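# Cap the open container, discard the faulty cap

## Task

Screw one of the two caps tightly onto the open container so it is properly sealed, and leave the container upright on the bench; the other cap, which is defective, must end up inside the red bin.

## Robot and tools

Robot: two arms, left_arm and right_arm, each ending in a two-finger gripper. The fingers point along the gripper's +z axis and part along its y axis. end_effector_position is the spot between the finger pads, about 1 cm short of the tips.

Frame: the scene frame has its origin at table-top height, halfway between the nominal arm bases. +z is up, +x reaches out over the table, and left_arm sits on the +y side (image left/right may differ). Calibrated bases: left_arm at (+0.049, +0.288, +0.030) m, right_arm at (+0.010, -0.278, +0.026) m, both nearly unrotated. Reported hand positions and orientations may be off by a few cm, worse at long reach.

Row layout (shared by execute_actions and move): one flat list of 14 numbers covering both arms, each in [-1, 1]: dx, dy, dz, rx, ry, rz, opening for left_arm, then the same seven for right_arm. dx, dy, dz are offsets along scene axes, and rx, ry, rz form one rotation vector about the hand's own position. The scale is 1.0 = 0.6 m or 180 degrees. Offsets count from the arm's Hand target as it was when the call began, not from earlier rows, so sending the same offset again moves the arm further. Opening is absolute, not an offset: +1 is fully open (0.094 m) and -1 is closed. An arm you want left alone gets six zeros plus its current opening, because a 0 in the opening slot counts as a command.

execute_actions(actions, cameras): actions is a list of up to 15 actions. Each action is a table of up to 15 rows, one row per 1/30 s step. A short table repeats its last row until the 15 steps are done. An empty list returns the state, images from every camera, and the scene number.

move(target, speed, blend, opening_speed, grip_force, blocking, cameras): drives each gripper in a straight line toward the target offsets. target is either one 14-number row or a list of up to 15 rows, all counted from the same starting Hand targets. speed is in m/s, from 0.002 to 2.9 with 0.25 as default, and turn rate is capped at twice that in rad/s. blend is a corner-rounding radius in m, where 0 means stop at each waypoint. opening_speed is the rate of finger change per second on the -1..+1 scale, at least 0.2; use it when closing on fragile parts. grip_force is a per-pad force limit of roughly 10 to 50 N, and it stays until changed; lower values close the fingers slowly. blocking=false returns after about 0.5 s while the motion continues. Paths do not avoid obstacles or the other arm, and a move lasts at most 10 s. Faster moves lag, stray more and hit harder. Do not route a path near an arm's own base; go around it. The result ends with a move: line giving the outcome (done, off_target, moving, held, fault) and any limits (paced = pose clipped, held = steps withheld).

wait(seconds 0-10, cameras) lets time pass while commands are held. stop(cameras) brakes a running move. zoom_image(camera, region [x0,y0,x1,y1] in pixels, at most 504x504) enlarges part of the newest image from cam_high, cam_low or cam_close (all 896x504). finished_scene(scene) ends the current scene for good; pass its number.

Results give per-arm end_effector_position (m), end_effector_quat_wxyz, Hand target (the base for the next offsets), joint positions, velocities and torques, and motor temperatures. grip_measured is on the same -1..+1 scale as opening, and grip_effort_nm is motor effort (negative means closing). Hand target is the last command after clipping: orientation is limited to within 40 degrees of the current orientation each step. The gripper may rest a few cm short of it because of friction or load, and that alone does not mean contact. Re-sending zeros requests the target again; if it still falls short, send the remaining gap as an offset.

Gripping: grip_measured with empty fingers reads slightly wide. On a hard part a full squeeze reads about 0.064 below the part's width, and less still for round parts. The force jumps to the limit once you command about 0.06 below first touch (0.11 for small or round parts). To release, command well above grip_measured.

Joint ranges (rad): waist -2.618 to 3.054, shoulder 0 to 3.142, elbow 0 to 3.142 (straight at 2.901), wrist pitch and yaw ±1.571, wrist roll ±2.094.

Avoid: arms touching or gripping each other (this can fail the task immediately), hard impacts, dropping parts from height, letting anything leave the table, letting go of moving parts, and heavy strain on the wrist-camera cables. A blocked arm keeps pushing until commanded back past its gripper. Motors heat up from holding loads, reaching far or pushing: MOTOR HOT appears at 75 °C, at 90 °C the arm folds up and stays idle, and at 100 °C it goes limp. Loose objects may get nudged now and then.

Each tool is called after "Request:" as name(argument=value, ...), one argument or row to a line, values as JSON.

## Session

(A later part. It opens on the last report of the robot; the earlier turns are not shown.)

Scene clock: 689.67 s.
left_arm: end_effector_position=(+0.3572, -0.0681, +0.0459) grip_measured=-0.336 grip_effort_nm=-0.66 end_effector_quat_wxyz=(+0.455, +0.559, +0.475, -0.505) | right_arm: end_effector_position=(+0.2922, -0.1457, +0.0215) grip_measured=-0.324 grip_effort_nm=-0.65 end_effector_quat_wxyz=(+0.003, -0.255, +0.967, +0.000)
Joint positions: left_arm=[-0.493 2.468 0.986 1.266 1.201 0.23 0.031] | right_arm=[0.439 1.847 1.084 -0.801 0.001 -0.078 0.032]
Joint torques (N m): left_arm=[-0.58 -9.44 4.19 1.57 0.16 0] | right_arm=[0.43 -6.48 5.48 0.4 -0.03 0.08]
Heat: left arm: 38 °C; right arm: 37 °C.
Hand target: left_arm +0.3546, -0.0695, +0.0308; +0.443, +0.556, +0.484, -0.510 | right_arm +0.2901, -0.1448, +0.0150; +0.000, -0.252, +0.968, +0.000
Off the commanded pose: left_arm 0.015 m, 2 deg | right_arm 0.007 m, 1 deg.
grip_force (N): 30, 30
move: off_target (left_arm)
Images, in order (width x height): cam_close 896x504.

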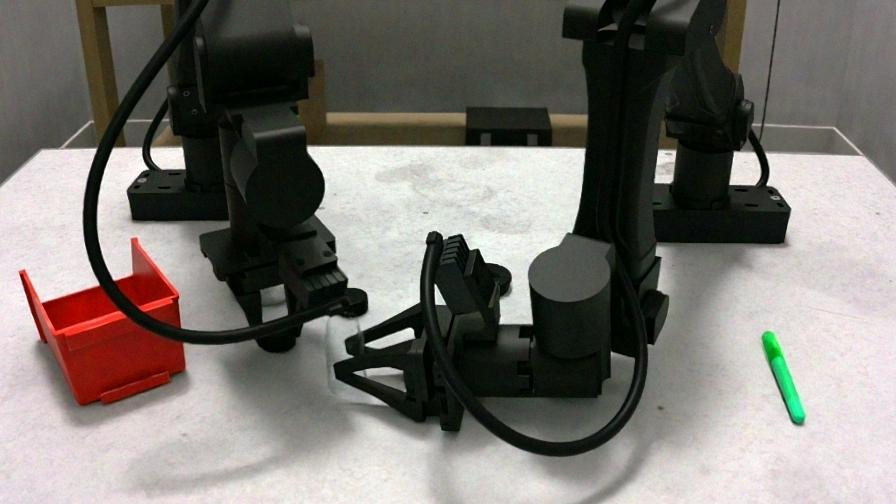

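Request:
move(
  target=[0,0,0,0,0,0,-0.45,0,0,-0.012,0,0,0,-0.45],
  speed=0.06,
)

Request:
zoom_image(
  camera="cam_close",
  region=[230, 290, 320, 380],
)

Scene clock: 690.93 s.
left_arm: end_effector_position=(+0.3572, -0.0681, +0.0459) grip_measured=-0.336 grip_effort_nm=-0.66 end_effector_quat_wxyz=(+0.455, +0.559, +0.475, -0.505) | right_arm: end_effector_position=(+0.2944, -0.1446, +0.0200) grip_measured=-0.324 grip_effort_nm=-0.65 end_effector_quat_wxyz=(+0.008, -0.254, +0.967, +0.001)
Joint positions: left_arm=[-0.493 2.468 0.986 1.266 1.201 0.23 0.031] | right_arm=[0.439 1.851 1.081 -0.786 0.001 -0.077 0.032]
Joint torques (N m): left_arm=[-0.5 -9.42 4.23 1.56 0.15 -0.03] | right_arm=[0.44 -5.74 4.46 0.57 -0.05 0.08]
Heat: left arm: 38 °C; right arm: 37 °C.
Hand target: left_arm +0.3546, -0.0695, +0.0308; +0.443, +0.556, +0.484, -0.510 | right_arm +0.2902, -0.1447, +0.0078; +0.000, -0.252, +0.968, +0.000
Off the commanded pose: left_arm 0.015 m, 2 deg | right_arm 0.013 m, 1 deg.
grip_force (N): 30, 30
move: off_target (left_arm, right_arm)

Scaled by 5.600 from the camera's 896x504 image, which has a finer 1280x720 frame.
This view is cut from an older image: the scene may have changed since it was taken.

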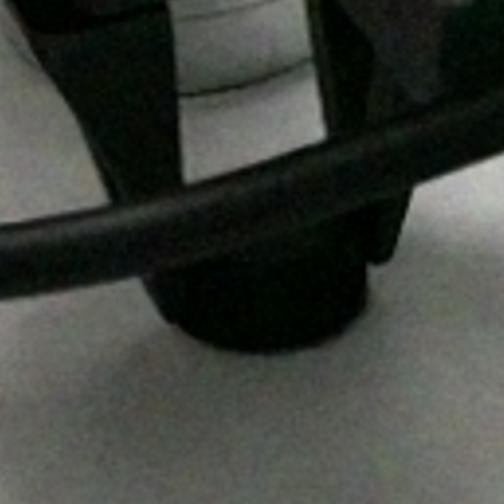

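Request:
move(
  target=[
    [0,0,0,0,0,0,-0.45,0.003,0,0.02,0,0,0,-0.45],
    [0,0,0,0,0,0,-0.45,0.003,0,0.02,0,0,0,0.1],
    [0,0,0,0,0,0,-0.45,0.003,0,0.09,0,0,0,0.1],
  ],
  speed=0.1,
  opening_speed=0.6,
  cameras=["cam_close","cam_high"],
)

Request:
zoom_image(
  camera="cam_close",
  region=[230, 290, 320, 380],
)

Scene clock: 694.57 s.
left_arm: end_effector_position=(+0.3572, -0.0681, +0.0459) grip_measured=-0.336 grip_effort_nm=-0.66 end_effector_quat_wxyz=(+0.455, +0.559, +0.475, -0.505) | right_arm: end_effector_position=(+0.2841, -0.1495, +0.0492) grip_measured=+0.097 grip_effort_nm=0.14 end_effector_quat_wxyz=(-0.020, -0.254, +0.967, -0.004)
Joint positions: left_arm=[-0.493 2.468 0.986 1.266 1.201 0.23 0.031] | right_arm=[0.439 1.81 1.158 -0.96 0.001 -0.077 0.052]
Joint torques (N m): left_arm=[-0.59 -9.44 4.22 1.58 0.14 0.02] | right_arm=[0.24 -9.16 9.28 0.08 -0.06 0.07]
Heat: left arm: 38 °C; right arm: 37 °C.
Hand target: left_arm +0.3546, -0.0695, +0.0308; +0.443, +0.556, +0.484, -0.510 | right_arm +0.2920, -0.1448, +0.0618; +0.000, -0.252, +0.968, +0.000
Off the commanded pose: left_arm 0.015 m, 2 deg | right_arm 0.016 m, 2 deg.
grip_force (N): 30, 30
move: off_target (left_arm, right_arm)
Images, in order (width x height): cam_high 896x504, cam_close 896x504.

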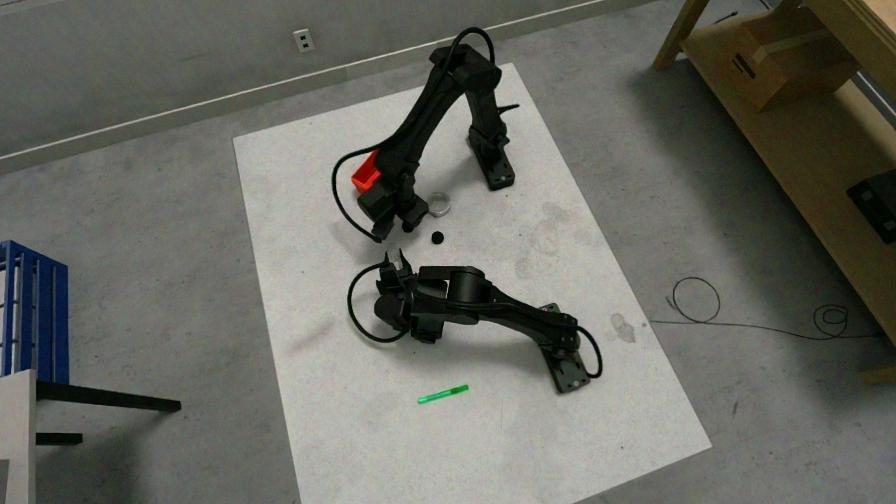

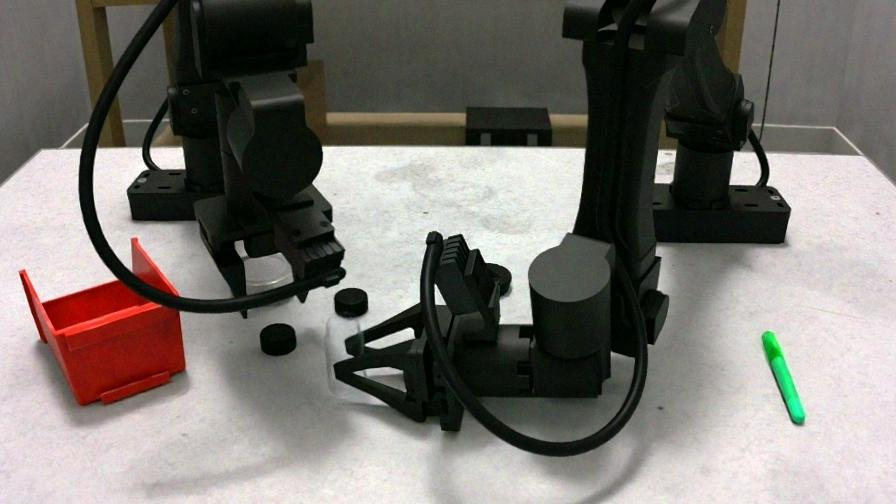

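Scaled by 5.600 from the camera's 896x504 image, which has a finer 1280x720 frame.

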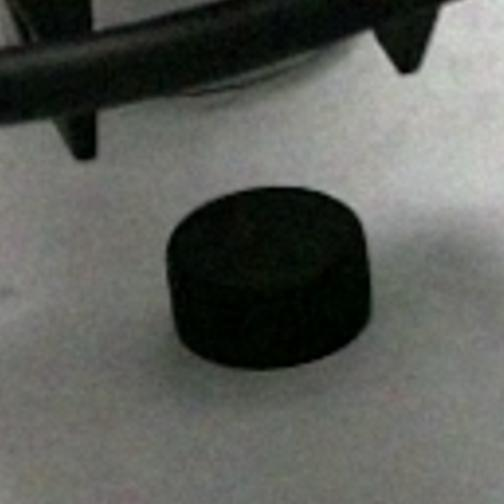

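Request:
move(
  target=[
    [0,0,0,0,0,0,-0.45,0.008,0,-0.02,0,0,-0.5,0.1],
    [0,0,0,0,0,0,-0.45,0.007,0,-0.078,0,0,-0.5,0.1],
  ],
  speed=[0.4,0.12],
  cameras=["cam_close"],
)

Request:
zoom_image(
  camera="cam_close",
  region=[200, 240, 340, 380],
)

Scene clock: 700.67 s.
left_arm: end_effector_position=(+0.3572, -0.0681, +0.0459) grip_measured=-0.336 grip_effort_nm=-0.66 end_effector_quat_wxyz=(+0.455, +0.559, +0.475, -0.505) | right_arm: end_effector_position=(+0.2983, -0.1405, +0.0208) grip_measured=+0.097 grip_effort_nm=0.15 end_effector_quat_wxyz=(+0.000, +0.499, +0.866, +0.009)
Joint positions: left_arm=[-0.493 2.468 0.986 1.266 1.201 0.23 0.031] | right_arm=[0.439 1.867 1.107 -0.795 -0.01 1.483 0.052]
Joint torques (N m): left_arm=[-0.51 -9.46 4.19 1.57 0.12 -0.01] | right_arm=[-0.24 -6.71 5.63 0.32 0.04 0.11]
Heat: left arm: 38 °C; right arm: 37 °C.
Hand target: left_arm +0.3546, -0.0695, +0.0308; +0.443, +0.556, +0.484, -0.510 | right_arm +0.2962, -0.1447, +0.0150; +0.000, +0.506, +0.862, +0.000
Off the commanded pose: left_arm 0.015 m, 2 deg | right_arm 0.007 m, 1 deg.
grip_force (N): 30, 30
move: off_target (left_arm)
Images, in order (width x height): cam_close 896x504.

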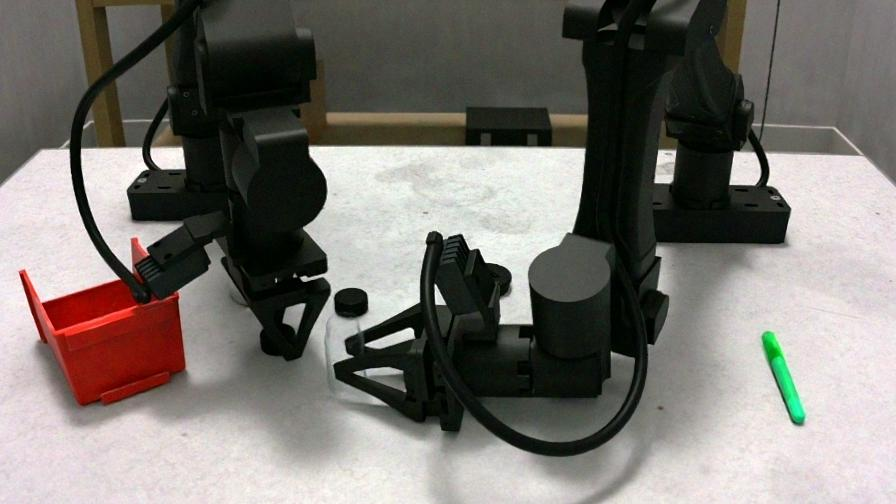

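Scaled by 3.600 from the camera's 896x504 image, which has a finer 1280x720 frame.

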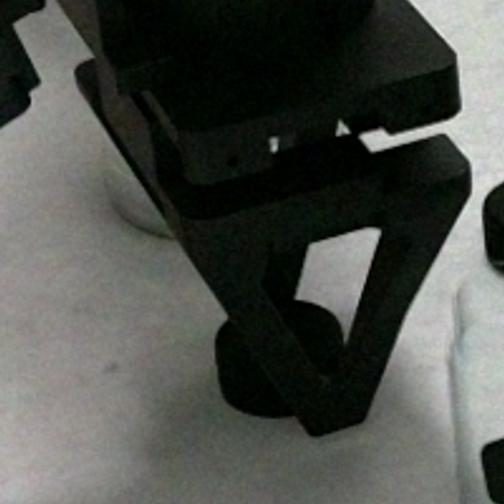

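Request:
move(
  target=[0,0,0,0,0,0,-0.45,-0.003,-0.016,0,0,0,0,0.1],
  speed=0.1,
  cameras=["cam_close"],
)

Request:
zoom_image(
  camera="cam_close",
  region=[200, 240, 340, 380],
)

Scene clock: 702.33 s.
left_arm: end_effector_position=(+0.3572, -0.0681, +0.0459) grip_measured=-0.336 grip_effort_nm=-0.66 end_effector_quat_wxyz=(+0.455, +0.559, +0.475, -0.505) | right_arm: end_effector_position=(+0.2958, -0.1497, +0.0162) grip_measured=+0.097 grip_effort_nm=0.14 end_effector_quat_wxyz=(-0.004, +0.507, +0.862, +0.004)
Joint positions: left_arm=[-0.493 2.468 0.986 1.266 1.201 0.23 0.031] | right_arm=[0.416 1.867 1.087 -0.789 -0.01 1.478 0.052]
Joint torques (N m): left_arm=[-0.47 -9.48 4.19 1.58 0.16 0] | right_arm=[-0.43 -8.01 5.18 0.31 0.05 -0.12]
Heat: left arm: 38 °C; right arm: 37 °C.
Hand target: left_arm +0.3546, -0.0695, +0.0308; +0.443, +0.556, +0.484, -0.510 | right_arm +0.2943, -0.1544, +0.0150; -0.001, +0.506, +0.862, +0.000
Off the commanded pose: left_arm 0.015 m, 2 deg | right_arm 0.005 m, 1 deg.
grip_force (N): 30, 30
move: off_target (left_arm)
Images, in order (width x height): cam_close 896x504.

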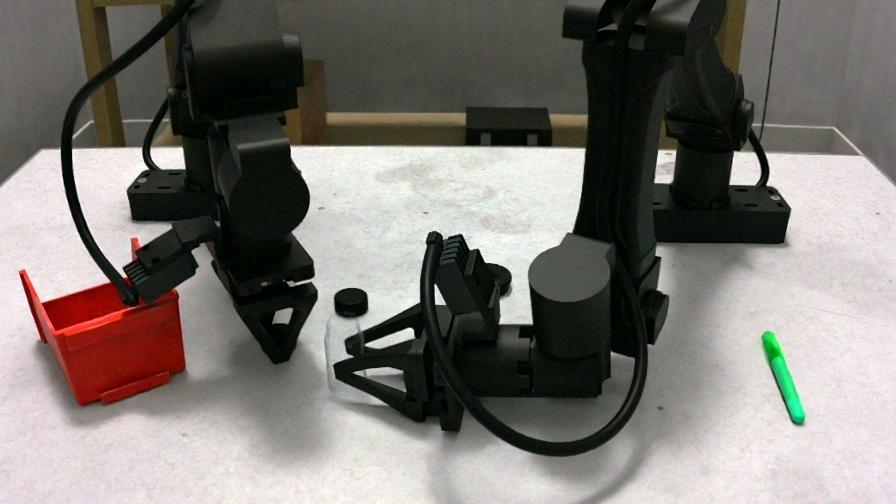

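Scaled by 3.600 from the camera's 896x504 image, which has a finer 1280x720 frame.

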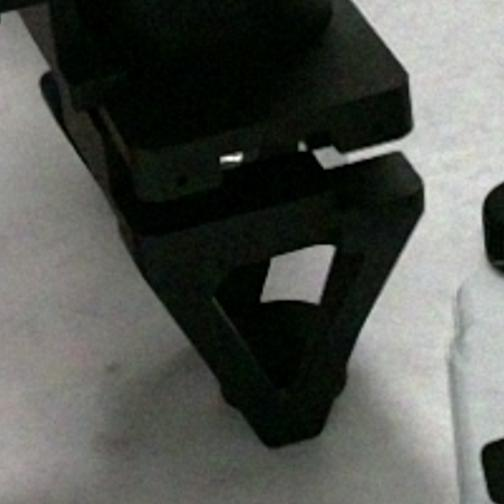

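Request:
move(
  target=[0,0,0,0,0,0,-0.45,0.005,0.0235,0.012,0,0,0,0.1],
  speed=0.1,
  cameras=["cam_close"],
)

Request:
zoom_image(
  camera="cam_close",
  region=[200, 240, 340, 380],
)

Scene clock: 704.53 s.
left_arm: end_effector_position=(+0.3572, -0.0681, +0.0459) grip_measured=-0.336 grip_effort_nm=-0.66 end_effector_quat_wxyz=(+0.455, +0.559, +0.475, -0.505) | right_arm: end_effector_position=(+0.2934, -0.1422, +0.0186) grip_measured=+0.097 grip_effort_nm=0.15 end_effector_quat_wxyz=(-0.004, +0.503, +0.864, +0.003)
Joint positions: left_arm=[-0.493 2.468 0.986 1.266 1.201 0.23 0.031] | right_arm=[0.441 1.867 1.097 -0.801 -0.01 1.494 0.052]
Joint torques (N m): left_arm=[-0.51 -9.42 4.27 1.53 0.15 0] | right_arm=[0.44 -7.01 9.09 0.05 0.06 0.12]
Heat: left arm: 38 °C; right arm: 37 °C.
Hand target: left_arm +0.3546, -0.0695, +0.0308; +0.443, +0.556, +0.484, -0.510 | right_arm +0.2973, -0.1403, +0.0221; -0.001, +0.506, +0.862, +0.000
Off the commanded pose: left_arm 0.015 m, 2 deg | right_arm 0.006 m, 1 deg.
grip_force (N): 30, 30
move: off_target (left_arm)
Images, in order (width x height): cam_close 896x504.

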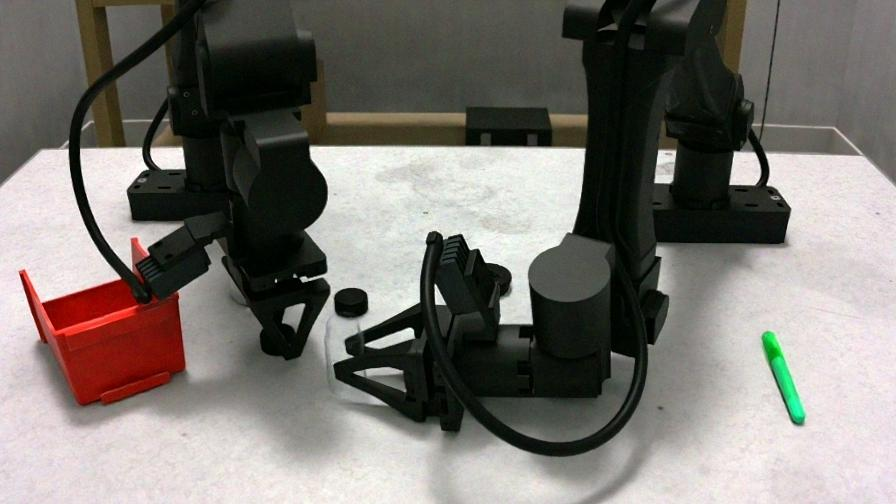

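Scaled by 3.600 from the camera's 896x504 image, which has a finer 1280x720 frame.

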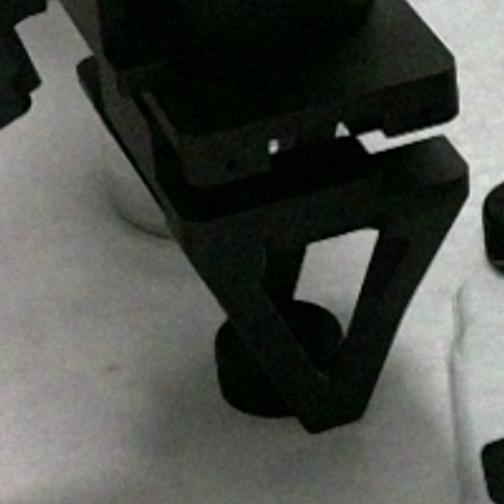

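Request:
move(
  target=[
    [0,0,0,0,0,0,-0.45,-0.006,-0.003,-0.004,0,0,0,-0.34],
    [0,0,0,0,0,0,-0.45,-0.006,-0.003,-0.004,0,0,0,0.1],
    [0,0,0,0,0,0,-0.45,-0.006,-0.003,-0.004,0,0,0.5,0.1],
  ],
  speed=0.4,
  opening_speed=0.8,
  cameras=["cam_close"],
)

Request:
zoom_image(
  camera="cam_close",
  region=[200, 240, 340, 380],
)

Scene clock: 710.47 s.
left_arm: end_effector_position=(+0.3572, -0.0681, +0.0459) grip_measured=-0.336 grip_effort_nm=-0.66 end_effector_quat_wxyz=(+0.455, +0.559, +0.475, -0.505) | right_arm: end_effector_position=(+0.2937, -0.1428, +0.0186) grip_measured=+0.097 grip_effort_nm=0.15 end_effector_quat_wxyz=(-0.001, -0.244, +0.970, +0.003)
Joint positions: left_arm=[-0.493 2.468 0.986 1.266 1.201 0.23 0.031] | right_arm=[0.441 1.867 1.097 -0.801 -0.006 -0.053 0.052]
Joint torques (N m): left_arm=[-0.55 -9.52 4.26 1.55 0.13 0] | right_arm=[0.54 -7.61 6.86 0.18 0.03 -0.16]
Heat: left arm: 38 °C; right arm: 37 °C.
Hand target: left_arm +0.3546, -0.0695, +0.0308; +0.443, +0.556, +0.484, -0.510 | right_arm +0.2938, -0.1420, +0.0197; +0.000, -0.252, +0.968, -0.001
Off the commanded pose: left_arm 0.015 m, 2 deg | right_arm 0.001 m, 1 deg.
grip_force (N): 30, 30
move: off_target (left_arm)
Images, in order (width x height): cam_close 896x504.

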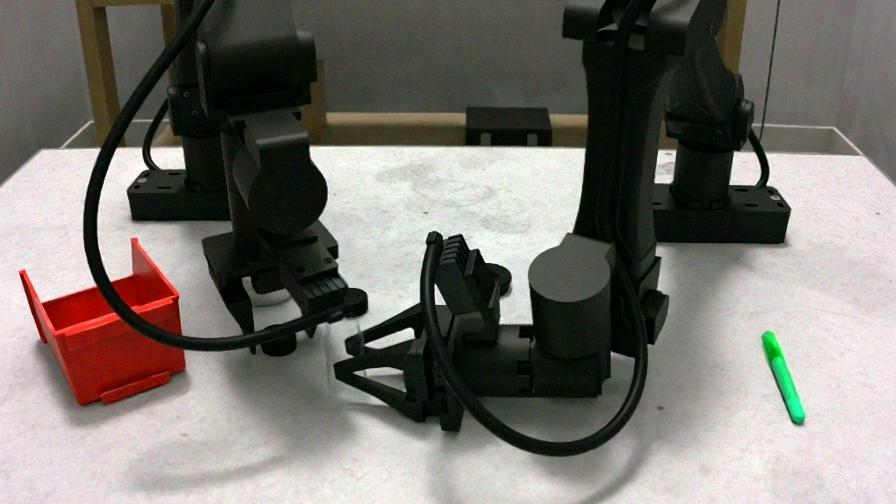

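Scaled by 3.600 from the camera's 896x504 image, which has a finer 1280x720 frame.

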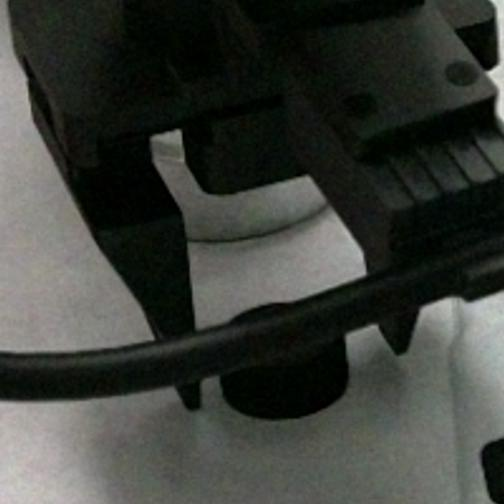

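Request:
move(
  target=[
    [0,0,0,0,0,0,-0.45,0,0,0,0,0,0,-0.45],
    [0,0,0,0,0,0,-0.45,0,0,0.17,0,0,0,-0.45],
  ],
  speed=0.2,
  opening_speed=0.6,
  grip_force=[40, 40],
  cameras=["cam_close"],
)

Request:
zoom_image(
  camera="cam_close",
  region=[200, 200, 340, 340],
)

Scene clock: 714.00 s.
left_arm: end_effector_position=(+0.3572, -0.0681, +0.0459) grip_measured=-0.343 grip_effort_nm=-0.85 end_effector_quat_wxyz=(+0.455, +0.559, +0.475, -0.505) | right_arm: end_effector_position=(+0.2892, -0.1450, +0.1114) grip_measured=-0.330 grip_effort_nm=-0.84 end_effector_quat_wxyz=(-0.016, -0.244, +0.970, +0.000)
Joint positions: left_arm=[-0.493 2.468 0.986 1.266 1.201 0.23 0.031] | right_arm=[0.441 1.757 1.351 -1.196 -0.006 -0.054 0.031]
Joint torques (N m): left_arm=[-0.57 -9.55 4.21 1.57 0.17 0] | right_arm=[0.55 -8.5 9.5 0.08 0.03 -0.16]
Heat: left arm: 38 °C; right arm: 37 °C.
Hand target: left_arm +0.3546, -0.0695, +0.0308; +0.443, +0.556, +0.484, -0.510 | right_arm +0.2938, -0.1420, +0.1218; +0.000, -0.252, +0.968, -0.001
Off the commanded pose: left_arm 0.015 m, 2 deg | right_arm 0.012 m, 2 deg.
grip_force (N): 40, 40
move: off_target (left_arm, right_arm)
Images, in order (width x height): cam_close 896x504.

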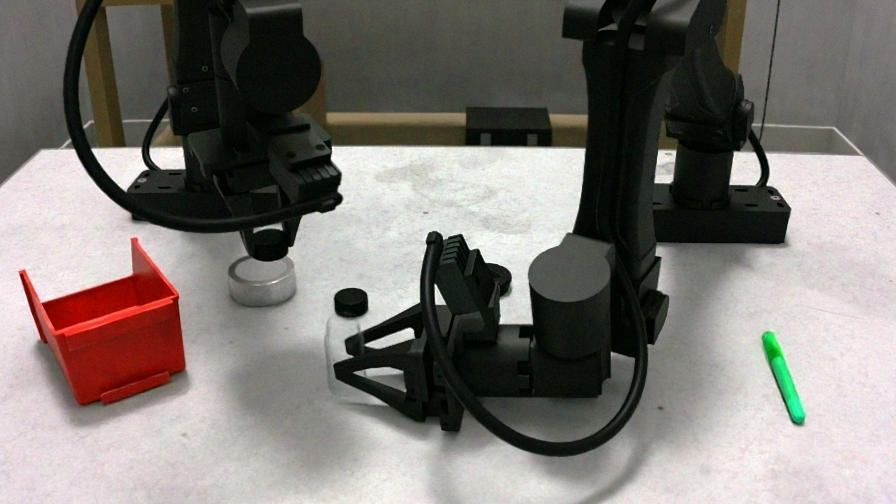

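Scaled by 3.600 from the camera's 896x504 image, which has a finer 1280x720 frame.

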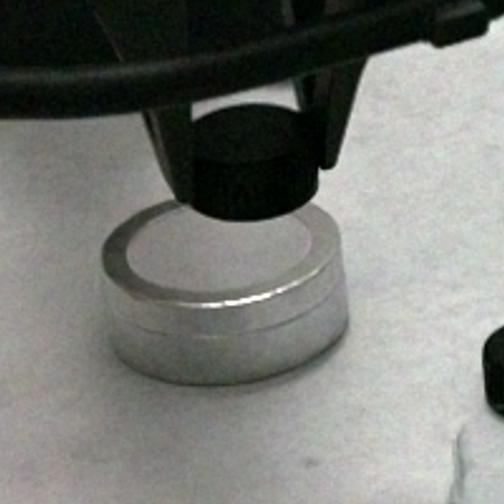

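Request:
move(
  target=[0,0,0,0,0,0,-0.45,0.0937,0.1142,-0.02,0,0,0,-0.45],
  speed=0.2,
)

Scene clock: 716.07 s.
left_arm: end_effector_position=(+0.3572, -0.0681, +0.0459) grip_measured=-0.343 grip_effort_nm=-0.85 end_effector_quat_wxyz=(+0.455, +0.559, +0.475, -0.505) | right_arm: end_effector_position=(+0.3442, -0.0764, +0.1075) grip_measured=-0.330 grip_effort_nm=-0.84 end_effector_quat_wxyz=(-0.005, -0.256, +0.967, +0.001)
Joint positions: left_arm=[-0.493 2.468 0.986 1.266 1.201 0.23 0.031] | right_arm=[0.541 2.05 1.729 -1.259 -0.005 0.02 0.031]
Joint torques (N m): left_arm=[-0.61 -9.5 4.19 1.55 0.14 0.01] | right_arm=[0.18 -8.43 10.63 0.13 0.02 0.1]
Heat: left arm: 38 °C; right arm: 37 °C.
Hand target: left_arm +0.3546, -0.0695, +0.0308; +0.443, +0.556, +0.484, -0.510 | right_arm +0.3500, -0.0735, +0.1097; +0.000, -0.252, +0.968, -0.001
Off the commanded pose: left_arm 0.015 m, 2 deg | right_arm 0.007 m, 1 deg.
grip_force (N): 40, 40
move: off_target (left_arm)

Request:
move(
  target=[0,0,0,0,0,0,-0.45,0.012,0.006,-0.03,0,0,0,-0.45],
  speed=0.1,
)

Scene clock: 717.47 s.
left_arm: end_effector_position=(+0.3572, -0.0681, +0.0459) grip_measured=-0.343 grip_effort_nm=-0.85 end_effector_quat_wxyz=(+0.455, +0.559, +0.475, -0.505) | right_arm: end_effector_position=(+0.3481, -0.0740, +0.0930) grip_measured=-0.330 grip_effort_nm=-0.83 end_effector_quat_wxyz=(-0.011, -0.256, +0.967, -0.001)
Joint positions: left_arm=[-0.493 2.468 0.986 1.266 1.201 0.23 0.031] | right_arm=[0.541 2.088 1.729 -1.234 -0.005 0.021 0.031]
Joint torques (N m): left_arm=[-0.62 -9.39 4.25 1.58 0.15 0.02] | right_arm=[0.03 -8.59 9.51 0.35 0.03 0.07]
Heat: left arm: 38 °C; right arm: 37 °C.
Hand target: left_arm +0.3546, -0.0695, +0.0308; +0.443, +0.556, +0.484, -0.510 | right_arm +0.3572, -0.0699, +0.0918; +0.000, -0.252, +0.968, -0.001
Off the commanded pose: left_arm 0.015 m, 2 deg | right_arm 0.010 m, 1 deg.
grip_force (N): 40, 40
move: off_target (left_arm)

Request:
move(
  target=[0,0,0,0,0,0,-0.45,0.003,0.001,-0.02,0,0,0,-0.45],
  speed=0.1,
  cameras=["cam_close"],
)

Request:
zoom_image(
  camera="cam_close",
  region=[310, 280, 370, 340],
)

Scene clock: 718.97 s.
left_arm: end_effector_position=(+0.3572, -0.0681, +0.0459) grip_measured=-0.343 grip_effort_nm=-0.85 end_effector_quat_wxyz=(+0.455, +0.559, +0.475, -0.505) | right_arm: end_effector_position=(+0.3562, -0.0692, +0.0880) grip_measured=-0.330 grip_effort_nm=-0.83 end_effector_quat_wxyz=(+0.002, -0.256, +0.967, +0.003)
Joint positions: left_arm=[-0.493 2.468 0.986 1.266 1.201 0.23 0.031] | right_arm=[0.541 2.101 1.729 -1.193 -0.005 0.021 0.031]
Joint torques (N m): left_arm=[-0.54 -9.46 4.27 1.59 0.17 -0.03] | right_arm=[-0.06 -8.64 7.08 0.41 0.02 0.07]
Heat: left arm: 38 °C; right arm: 37 °C.
Hand target: left_arm +0.3546, -0.0695, +0.0308; +0.443, +0.556, +0.484, -0.510 | right_arm +0.3590, -0.0692, +0.0798; +0.000, -0.252, +0.968, -0.001
Off the commanded pose: left_arm 0.015 m, 2 deg | right_arm 0.009 m, 1 deg.
grip_force (N): 40, 40
move: off_target (left_arm)
Images, in order (width x height): cam_close 896x504.

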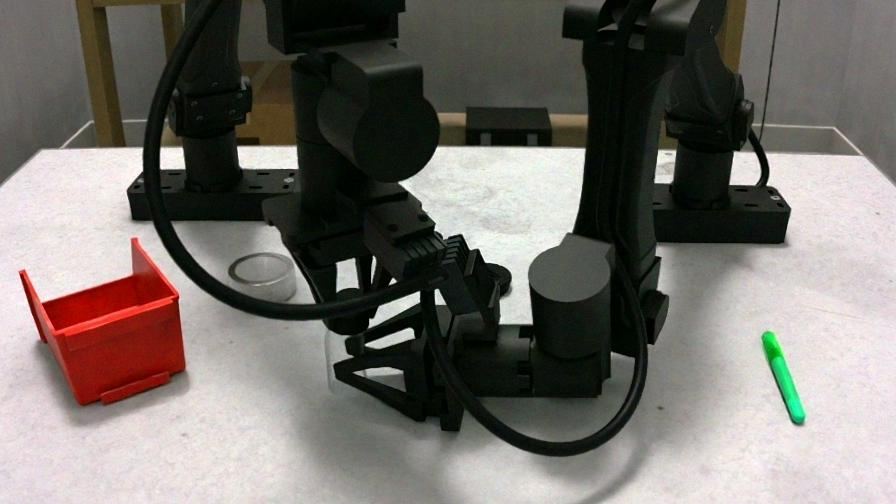

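Scaled by 8.400 from the camera's 896x504 image, which has a finer 1280x720 frame.

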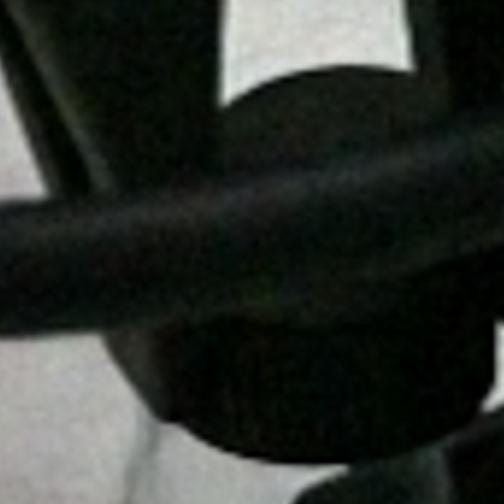

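Request:
move(
  target=[0,0,0,0,0,0,-0.45,-0.022,-0.008,0.015,0,0,0,-0.45],
  speed=0.1,
)

Scene clock: 720.23 s.
left_arm: end_effector_position=(+0.3573, -0.0681, +0.0458) grip_measured=-0.343 grip_effort_nm=-0.85 end_effector_quat_wxyz=(+0.455, +0.559, +0.475, -0.504) | right_arm: end_effector_position=(+0.3525, -0.0718, +0.0857) grip_measured=-0.330 grip_effort_nm=-0.84 end_effector_quat_wxyz=(+0.001, -0.255, +0.967, +0.002)
Joint positions: left_arm=[-0.493 2.468 0.986 1.266 1.2 0.23 0.031] | right_arm=[0.541 2.085 1.695 -1.177 -0.003 0.023 0.031]
Joint torques (N m): left_arm=[-0.55 -9.4 4.23 1.56 0.15 0.01] | right_arm=[0.5 -11.82 5.07 0.19 -0.01 0.09]
Heat: left arm: 38 °C; right arm: 37 °C.
Hand target: left_arm +0.3547, -0.0695, +0.0308; +0.443, +0.556, +0.484, -0.510 | right_arm +0.3459, -0.0740, +0.0888; +0.000, -0.252, +0.968, -0.001
Off the commanded pose: left_arm 0.015 m, 2 deg | right_arm 0.008 m, 1 deg.
grip_force (N): 40, 40
move: off_target (left_arm)

Request:
move(
  target=[0,0,0,0,0,0,-0.45,-0.01,-0.004,0.008,0,0,0,-0.45],
  speed=0.1,
  cameras=["cam_close"],
)

Request:
zoom_image(
  camera="cam_close",
  region=[310, 290, 370, 350],
)

Scene clock: 721.43 s.
left_arm: end_effector_position=(+0.3551, -0.0697, +0.0459) grip_measured=-0.343 grip_effort_nm=-0.85 end_effector_quat_wxyz=(+0.453, +0.561, +0.473, -0.506) | right_arm: end_effector_position=(+0.3478, -0.0747, +0.0858) grip_measured=-0.330 grip_effort_nm=-0.83 end_effector_quat_wxyz=(+0.000, -0.253, +0.967, +0.001)
Joint positions: left_arm=[-0.499 2.468 0.986 1.266 1.202 0.23 0.031] | right_arm=[0.541 2.067 1.668 -1.171 -0.002 0.027 0.031]
Joint torques (N m): left_arm=[0.08 -9.4 4.29 1.58 0.17 -0.02] | right_arm=[0.68 -12.4 5.56 0.1 0 0.1]
Heat: left arm: 38 °C; right arm: 38 °C.
Hand target: left_arm +0.3546, -0.0695, +0.0308; +0.443, +0.556, +0.484, -0.510 | right_arm +0.3398, -0.0764, +0.0936; +0.000, -0.252, +0.968, -0.001
Off the commanded pose: left_arm 0.015 m, 2 deg | right_arm 0.011 m, 0 deg.
grip_force (N): 40, 40
move: off_target (left_arm, right_arm)
Images, in order (width x height): cam_close 896x504.

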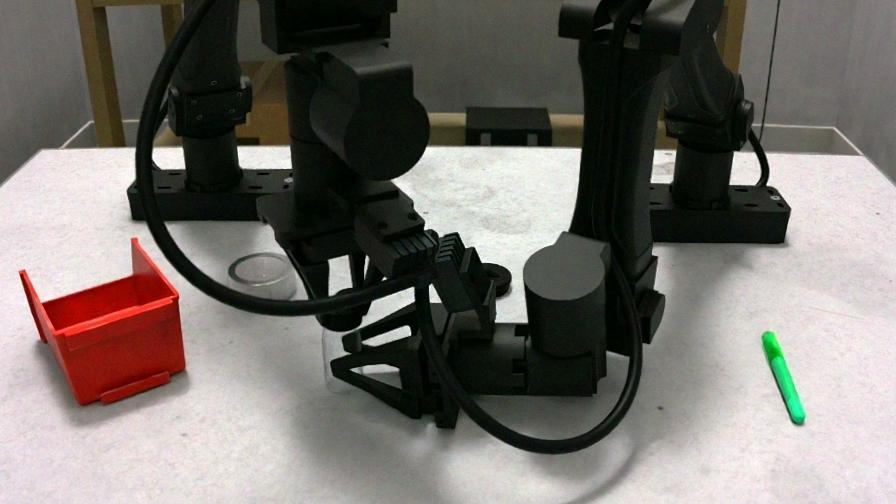

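Scaled by 8.400 from the camera's 896x504 image, which has a finer 1280x720 frame.

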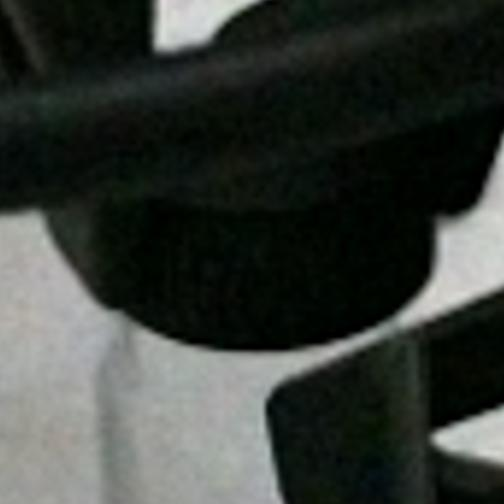

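Request:
move(
  target=[0,0,0,0,0,0,-0.45,0.0125,0.0018,-0.025,0,0,0,-0.45],
  speed=0.1,
)

Scene clock: 722.83 s.
left_arm: end_effector_position=(+0.3551, -0.0697, +0.0459) grip_measured=-0.343 grip_effort_nm=-0.85 end_effector_quat_wxyz=(+0.453, +0.561, +0.473, -0.506) | right_arm: end_effector_position=(+0.3481, -0.0745, +0.0854) grip_measured=-0.330 grip_effort_nm=-0.84 end_effector_quat_wxyz=(+0.001, -0.253, +0.967, +0.001)
Joint positions: left_arm=[-0.499 2.468 0.986 1.266 1.202 0.23 0.031] | right_arm=[0.541 2.067 1.666 -1.168 -0.002 0.028 0.031]
Joint torques (N m): left_arm=[0.03 -9.43 4.34 1.57 0.13 0] | right_arm=[0.1 -9.54 5.24 0.46 -0.01 0]
Heat: left arm: 38 °C; right arm: 38 °C.
Hand target: left_arm +0.3546, -0.0695, +0.0308; +0.443, +0.556, +0.484, -0.510 | right_arm +0.3473, -0.0754, +0.0787; +0.000, -0.252, +0.968, -0.001
Off the commanded pose: left_arm 0.015 m, 2 deg | right_arm 0.007 m, 0 deg.
grip_force (N): 40, 40
move: off_target (left_arm)

Request:
move(
  target=[0,0,0,0,0,0,-0.45,0,0,-0.02,0,0,0,-0.45],
  speed=0.1,
)

Scene clock: 723.87 s.
left_arm: end_effector_position=(+0.3551, -0.0697, +0.0459) grip_measured=-0.343 grip_effort_nm=-0.85 end_effector_quat_wxyz=(+0.453, +0.561, +0.473, -0.506) | right_arm: end_effector_position=(+0.3480, -0.0746, +0.0838) grip_measured=-0.330 grip_effort_nm=-0.84 end_effector_quat_wxyz=(+0.004, -0.253, +0.967, +0.002)
Joint positions: left_arm=[-0.499 2.468 0.986 1.266 1.202 0.231 0.031] | right_arm=[0.541 2.06 1.65 -1.151 -0.002 0.028 0.031]
Joint torques (N m): left_arm=[-0.02 -9.46 4.26 1.58 0.13 -0.01] | right_arm=[0.1 -8.31 3.6 0.72 0 -0.01]
Heat: left arm: 38 °C; right arm: 38 °C.
Hand target: left_arm +0.3546, -0.0695, +0.0308; +0.443, +0.556, +0.484, -0.510 | right_arm +0.3473, -0.0754, +0.0666; +0.000, -0.252, +0.968, -0.001
Off the commanded pose: left_arm 0.015 m, 2 deg | right_arm 0.017 m, 1 deg.
grip_force (N): 40, 40
move: off_target (left_arm, right_arm)

Request:
move(
  target=[0,0,0,0,0,0,-0.45,0,0,0,0,0,-0.2,-0.45],
  speed=0.5,
)

Request:
move(
  target=[0,0,0,0,0,0,-0.45,0,0,0,0,0,-0.2,-0.45],
  speed=0.5,
  cameras=["cam_close"],
)

Request:
zoom_image(
  camera="cam_close",
  region=[310, 290, 370, 350],
)

Scene clock: 725.97 s.
left_arm: end_effector_position=(+0.3549, -0.0697, +0.0459) grip_measured=-0.343 grip_effort_nm=-0.85 end_effector_quat_wxyz=(+0.453, +0.561, +0.473, -0.506) | right_arm: end_effector_position=(+0.3475, -0.0763, +0.0835) grip_measured=-0.330 grip_effort_nm=-0.84 end_effector_quat_wxyz=(+0.003, +0.051, +0.999, -0.001)
Joint positions: left_arm=[-0.499 2.468 0.986 1.266 1.203 0.232 0.031] | right_arm=[0.541 2.06 1.648 -1.155 0.004 0.641 0.031]
Joint torques (N m): left_arm=[-0.05 -9.47 4.15 1.55 0.14 -0.01] | right_arm=[0.12 -8.25 3.77 0.75 -0.08 0.15]
Heat: left arm: 38 °C; right arm: 38 °C.
Hand target: left_arm +0.3546, -0.0695, +0.0308; +0.443, +0.556, +0.484, -0.510 | right_arm +0.3474, -0.0754, +0.0666; +0.000, +0.060, +0.998, -0.001
Off the commanded pose: left_arm 0.015 m, 2 deg | right_arm 0.017 m, 1 deg.
grip_force (N): 40, 40
move: off_target (left_arm, right_arm)

Scene clock: 727.53 s.
left_arm: end_effector_position=(+0.3551, -0.0697, +0.0459) grip_measured=-0.343 grip_effort_nm=-0.85 end_effector_quat_wxyz=(+0.453, +0.560, +0.474, -0.506) | right_arm: end_effector_position=(+0.3474, -0.0757, +0.0778) grip_measured=-0.330 grip_effort_nm=-0.84 end_effector_quat_wxyz=(+0.002, +0.358, +0.934, +0.002)
Joint positions: left_arm=[-0.499 2.468 0.986 1.266 1.202 0.228 0.031] | right_arm=[0.541 2.064 1.631 -1.133 0.001 1.27 0.031]
Joint torques (N m): left_arm=[0.05 -9.4 4.3 1.58 0.12 0.01] | right_arm=[0.09 -8.58 5.3 0.55 -0.06 0.14]
Heat: left arm: 38 °C; right arm: 38 °C.
Hand target: left_arm +0.3547, -0.0695, +0.0308; +0.443, +0.556, +0.484, -0.510 | right_arm +0.3472, -0.0754, +0.0665; -0.001, +0.365, +0.931, -0.001
Off the commanded pose: left_arm 0.015 m, 2 deg | right_arm 0.011 m, 1 deg.
grip_force (N): 40, 40
move: off_target (left_arm, right_arm)
Images, in order (width x height): cam_close 896x504.

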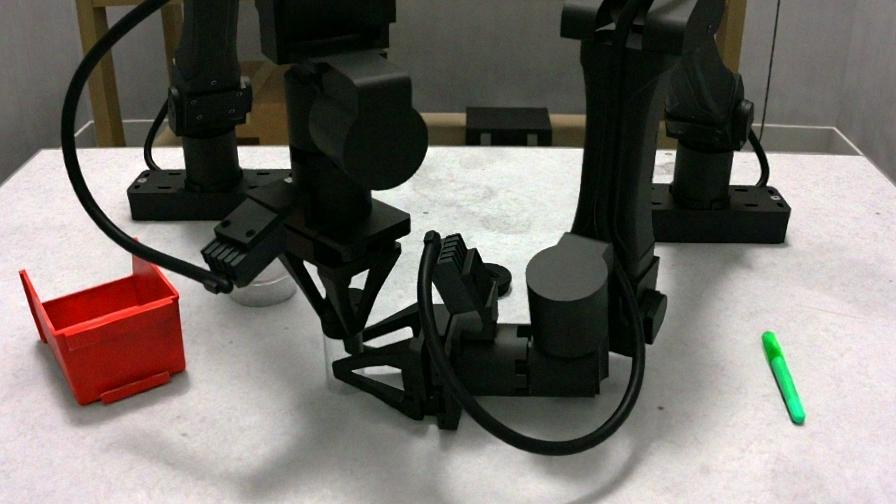

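Scaled by 8.400 from the camera's 896x504 image, which has a finer 1280x720 frame.

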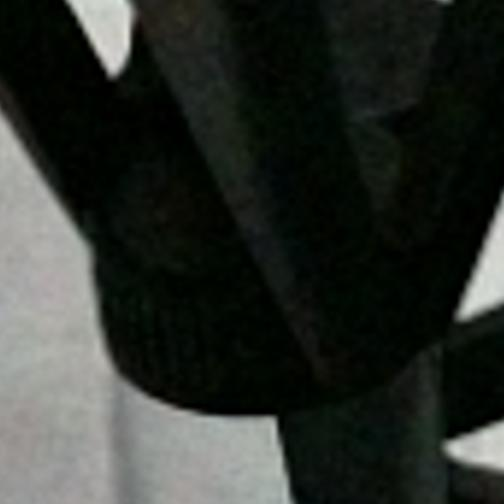

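Request:
move(
  target=[0,0,0,0,0,0,-0.45,0,0,-0.02,0,0,0,-0.45],
  speed=0.1,
)

Scene clock: 728.63 s.
left_arm: end_effector_position=(+0.3551, -0.0697, +0.0459) grip_measured=-0.343 grip_effort_nm=-0.85 end_effector_quat_wxyz=(+0.453, +0.560, +0.474, -0.507) | right_arm: end_effector_position=(+0.3472, -0.0758, +0.0761) grip_measured=-0.330 grip_effort_nm=-0.83 end_effector_quat_wxyz=(+0.003, +0.359, +0.933, +0.003)
Joint positions: left_arm=[-0.499 2.468 0.986 1.266 1.202 0.228 0.031] | right_arm=[0.541 2.061 1.621 -1.121 0.001 1.273 0.031]
Joint torques (N m): left_arm=[-0.06 -9.36 4.16 1.56 0.14 0.01] | right_arm=[0.09 -7.56 3.34 0.83 -0.06 0.13]
Heat: left arm: 38 °C; right arm: 38 °C.
Hand target: left_arm +0.3547, -0.0695, +0.0308; +0.443, +0.556, +0.484, -0.510 | right_arm +0.3473, -0.0754, +0.0546; +0.000, +0.365, +0.931, +0.000
Off the commanded pose: left_arm 0.015 m, 2 deg | right_arm 0.022 m, 1 deg.
grip_force (N): 40, 40
move: off_target (left_arm, right_arm)

Request:
move(
  target=[0,0,0,0,0,0,-0.45,0,0,0,0,0,-0.24,-0.45],
  speed=0.5,
)

Scene clock: 730.63 s.
left_arm: end_effector_position=(+0.3551, -0.0697, +0.0459) grip_measured=-0.343 grip_effort_nm=-0.85 end_effector_quat_wxyz=(+0.452, +0.560, +0.474, -0.507) | right_arm: end_effector_position=(+0.3473, -0.0758, +0.0759) grip_measured=-0.330 grip_effort_nm=-0.84 end_effector_quat_wxyz=(+0.002, +0.672, +0.741, +0.004)
Joint positions: left_arm=[-0.499 2.468 0.986 1.266 1.202 0.227 0.031] | right_arm=[0.541 2.061 1.619 -1.119 0.001 2.012 0.031]
Joint torques (N m): left_arm=[-0.1 -9.4 4.22 1.57 0.15 0.02] | right_arm=[0.05 -7.51 3.56 0.84 -0.06 0.28]
Heat: left arm: 38 °C; right arm: 38 °C.
Hand target: left_arm +0.3547, -0.0695, +0.0308; +0.443, +0.556, +0.484, -0.510 | right_arm +0.3473, -0.0754, +0.0547; -0.001, +0.682, +0.731, +0.000
Off the commanded pose: left_arm 0.015 m, 2 deg | right_arm 0.021 m, 2 deg.
grip_force (N): 40, 40
move: off_target (left_arm, right_arm)

Request:
move(
  target=[
    [0,0,0,0,0,0,-0.45,0.002,0.001,0.036,0,0,0,-0.45],
    [0,0,0,0,0,0,-0.45,0.002,0.001,0.036,0,0,0,-0.1],
    [0,0,0,0,0,0,-0.45,0.002,0.001,0.036,0,0,0.62,-0.1],
  ],
  speed=0.6,
  opening_speed=0.8,
  cameras=["cam_close"],
)

Request:
zoom_image(
  camera="cam_close",
  region=[310, 290, 370, 350],
)

Scene clock: 735.43 s.
left_arm: end_effector_position=(+0.3551, -0.0697, +0.0459) grip_measured=-0.343 grip_effort_nm=-0.85 end_effector_quat_wxyz=(+0.452, +0.560, +0.474, -0.507) | right_arm: end_effector_position=(+0.3458, -0.0756, +0.0773) grip_measured=-0.103 grip_effort_nm=0.15 end_effector_quat_wxyz=(+0.001, -0.216, +0.976, +0.002)
Joint positions: left_arm=[-0.499 2.468 0.986 1.266 1.202 0.227 0.031] | right_arm=[0.541 2.061 1.624 -1.13 -0.004 0.103 0.042]
Joint torques (N m): left_arm=[0.05 -9.47 4.19 1.56 0.17 0.04] | right_arm=[0.14 -8.55 9.05 0.17 0.01 -0.14]
Heat: left arm: 38 °C; right arm: 38 °C.
Hand target: left_arm +0.3546, -0.0695, +0.0308; +0.443, +0.556, +0.484, -0.510 | right_arm +0.3485, -0.0748, +0.0762; +0.000, -0.221, +0.975, -0.001
Off the commanded pose: left_arm 0.015 m, 2 deg | right_arm 0.003 m, 1 deg.
grip_force (N): 40, 40
move: off_target (left_arm)
Images, in order (width x height): cam_close 896x504.

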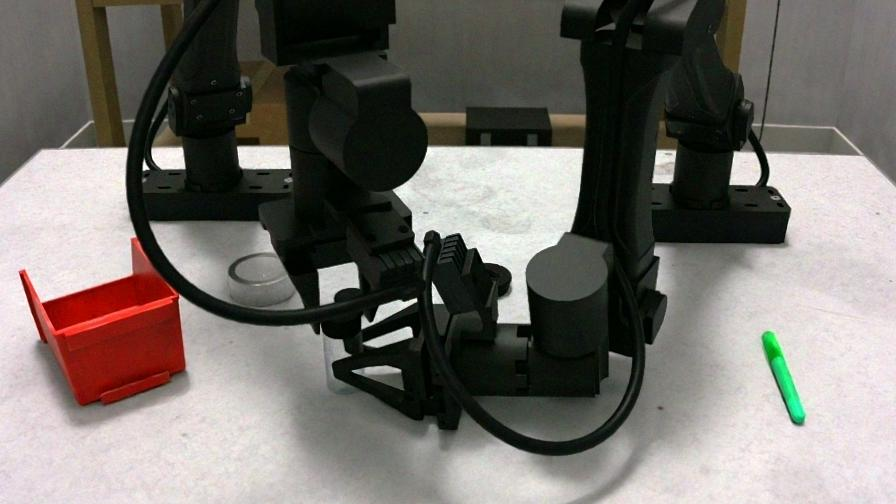

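Scaled by 8.400 from the camera's 896x504 image, which has a finer 1280x720 frame.

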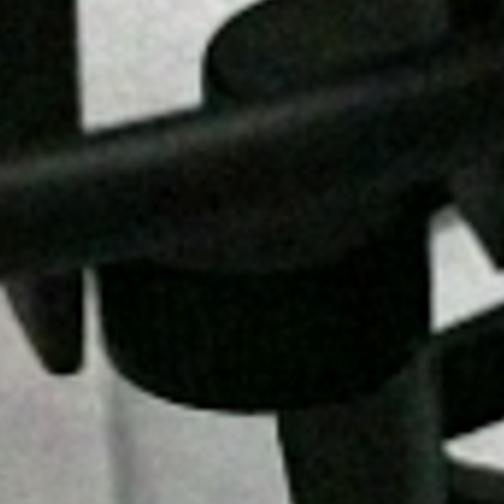

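Request:
move(
  target=[
    [0,0,0,0,0,0,-0.45,-0.001,0,0.001,0,0,0,-0.45],
    [0,0,0,0,0,0,-0.45,-0.001,0,-0.033,0,0,0,-0.45],
    [0,0,0,0,0,0,-0.45,-0.001,0,-0.033,0,0,-0.62,-0.45],
  ],
  speed=[0.2,0.1,0.5],
  opening_speed=0.8,
)

Scene clock: 740.37 s.
left_arm: end_effector_position=(+0.3552, -0.0697, +0.0459) grip_measured=-0.344 grip_effort_nm=-0.85 end_effector_quat_wxyz=(+0.452, +0.560, +0.474, -0.507) | right_arm: end_effector_position=(+0.3475, -0.0747, +0.0758) grip_measured=-0.331 grip_effort_nm=-0.84 end_effector_quat_wxyz=(+0.000, +0.670, +0.742, +0.007)
Joint positions: left_arm=[-0.499 2.468 0.986 1.266 1.201 0.227 0.031] | right_arm=[0.541 2.061 1.618 -1.115 -0.004 2.009 0.031]
Joint torques (N m): left_arm=[0.03 -9.42 4.23 1.58 0.13 0.02] | right_arm=[0.09 -7.41 4.49 0.73 -0.03 0.34]
Heat: left arm: 38 °C; right arm: 38 °C.
Hand target: left_arm +0.3547, -0.0695, +0.0308; +0.443, +0.556, +0.484, -0.510 | right_arm +0.3479, -0.0748, +0.0564; +0.000, +0.682, +0.731, +0.000
Off the commanded pose: left_arm 0.015 m, 2 deg | right_arm 0.019 m, 2 deg.
grip_force (N): 40, 40
move: off_target (left_arm, right_arm)

Request:
execute_actions(
  actions=[],
  cameras=["cam_close"],
)

Request:
zoom_image(
  camera="cam_close",
  region=[310, 290, 370, 350],
)

Scene clock: 740.97 s.
left_arm: end_effector_position=(+0.3552, -0.0697, +0.0459) grip_measured=-0.344 grip_effort_nm=-0.85 end_effector_quat_wxyz=(+0.452, +0.560, +0.474, -0.507) | right_arm: end_effector_position=(+0.3475, -0.0747, +0.0758) grip_measured=-0.331 grip_effort_nm=-0.84 end_effector_quat_wxyz=(+0.000, +0.671, +0.742, +0.007)
Joint positions: left_arm=[-0.499 2.468 0.986 1.266 1.201 0.227 0.031] | right_arm=[0.541 2.061 1.618 -1.115 -0.004 2.009 0.031]
Joint velocities: within noise
Joint torques (N m): left_arm=[-0.05 -9.48 4.22 1.58 0.12 0.03] | right_arm=[0.09 -7.43 4.4 0.73 -0.03 0.34]
Motor temperatures (°C): left_arm=[27 31 38 37 29 31 30] | right_arm=[28 38 35 31 28 29 30]
Heat: left arm: 38 °C; right arm: 38 °C.
Hand target: left_arm +0.3547, -0.0695, +0.0308; +0.443, +0.556, +0.484, -0.510 | right_arm +0.3479, -0.0748, +0.0564; +0.000, +0.682, +0.731, +0.000
Tool commands: left_gripper/opening=-0.45 right_gripper/opening=-0.45
Off the commanded pose: left_arm 0.015 m, 2 deg | right_arm 0.019 m, 2 deg.
grip_force (N): 40, 40
Images, in order (width x height): cam_close 896x504.

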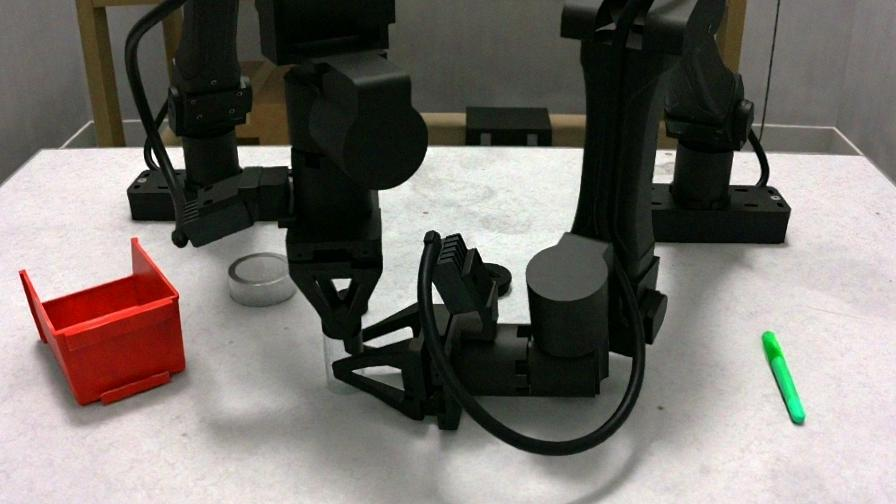

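Scaled by 8.400 from the camera's 896x504 image, which has a finer 1280x720 frame.

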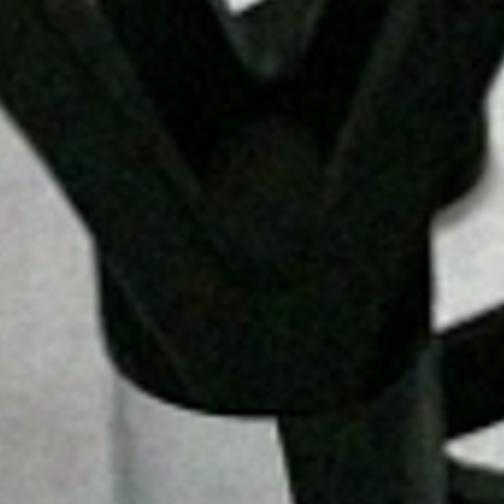

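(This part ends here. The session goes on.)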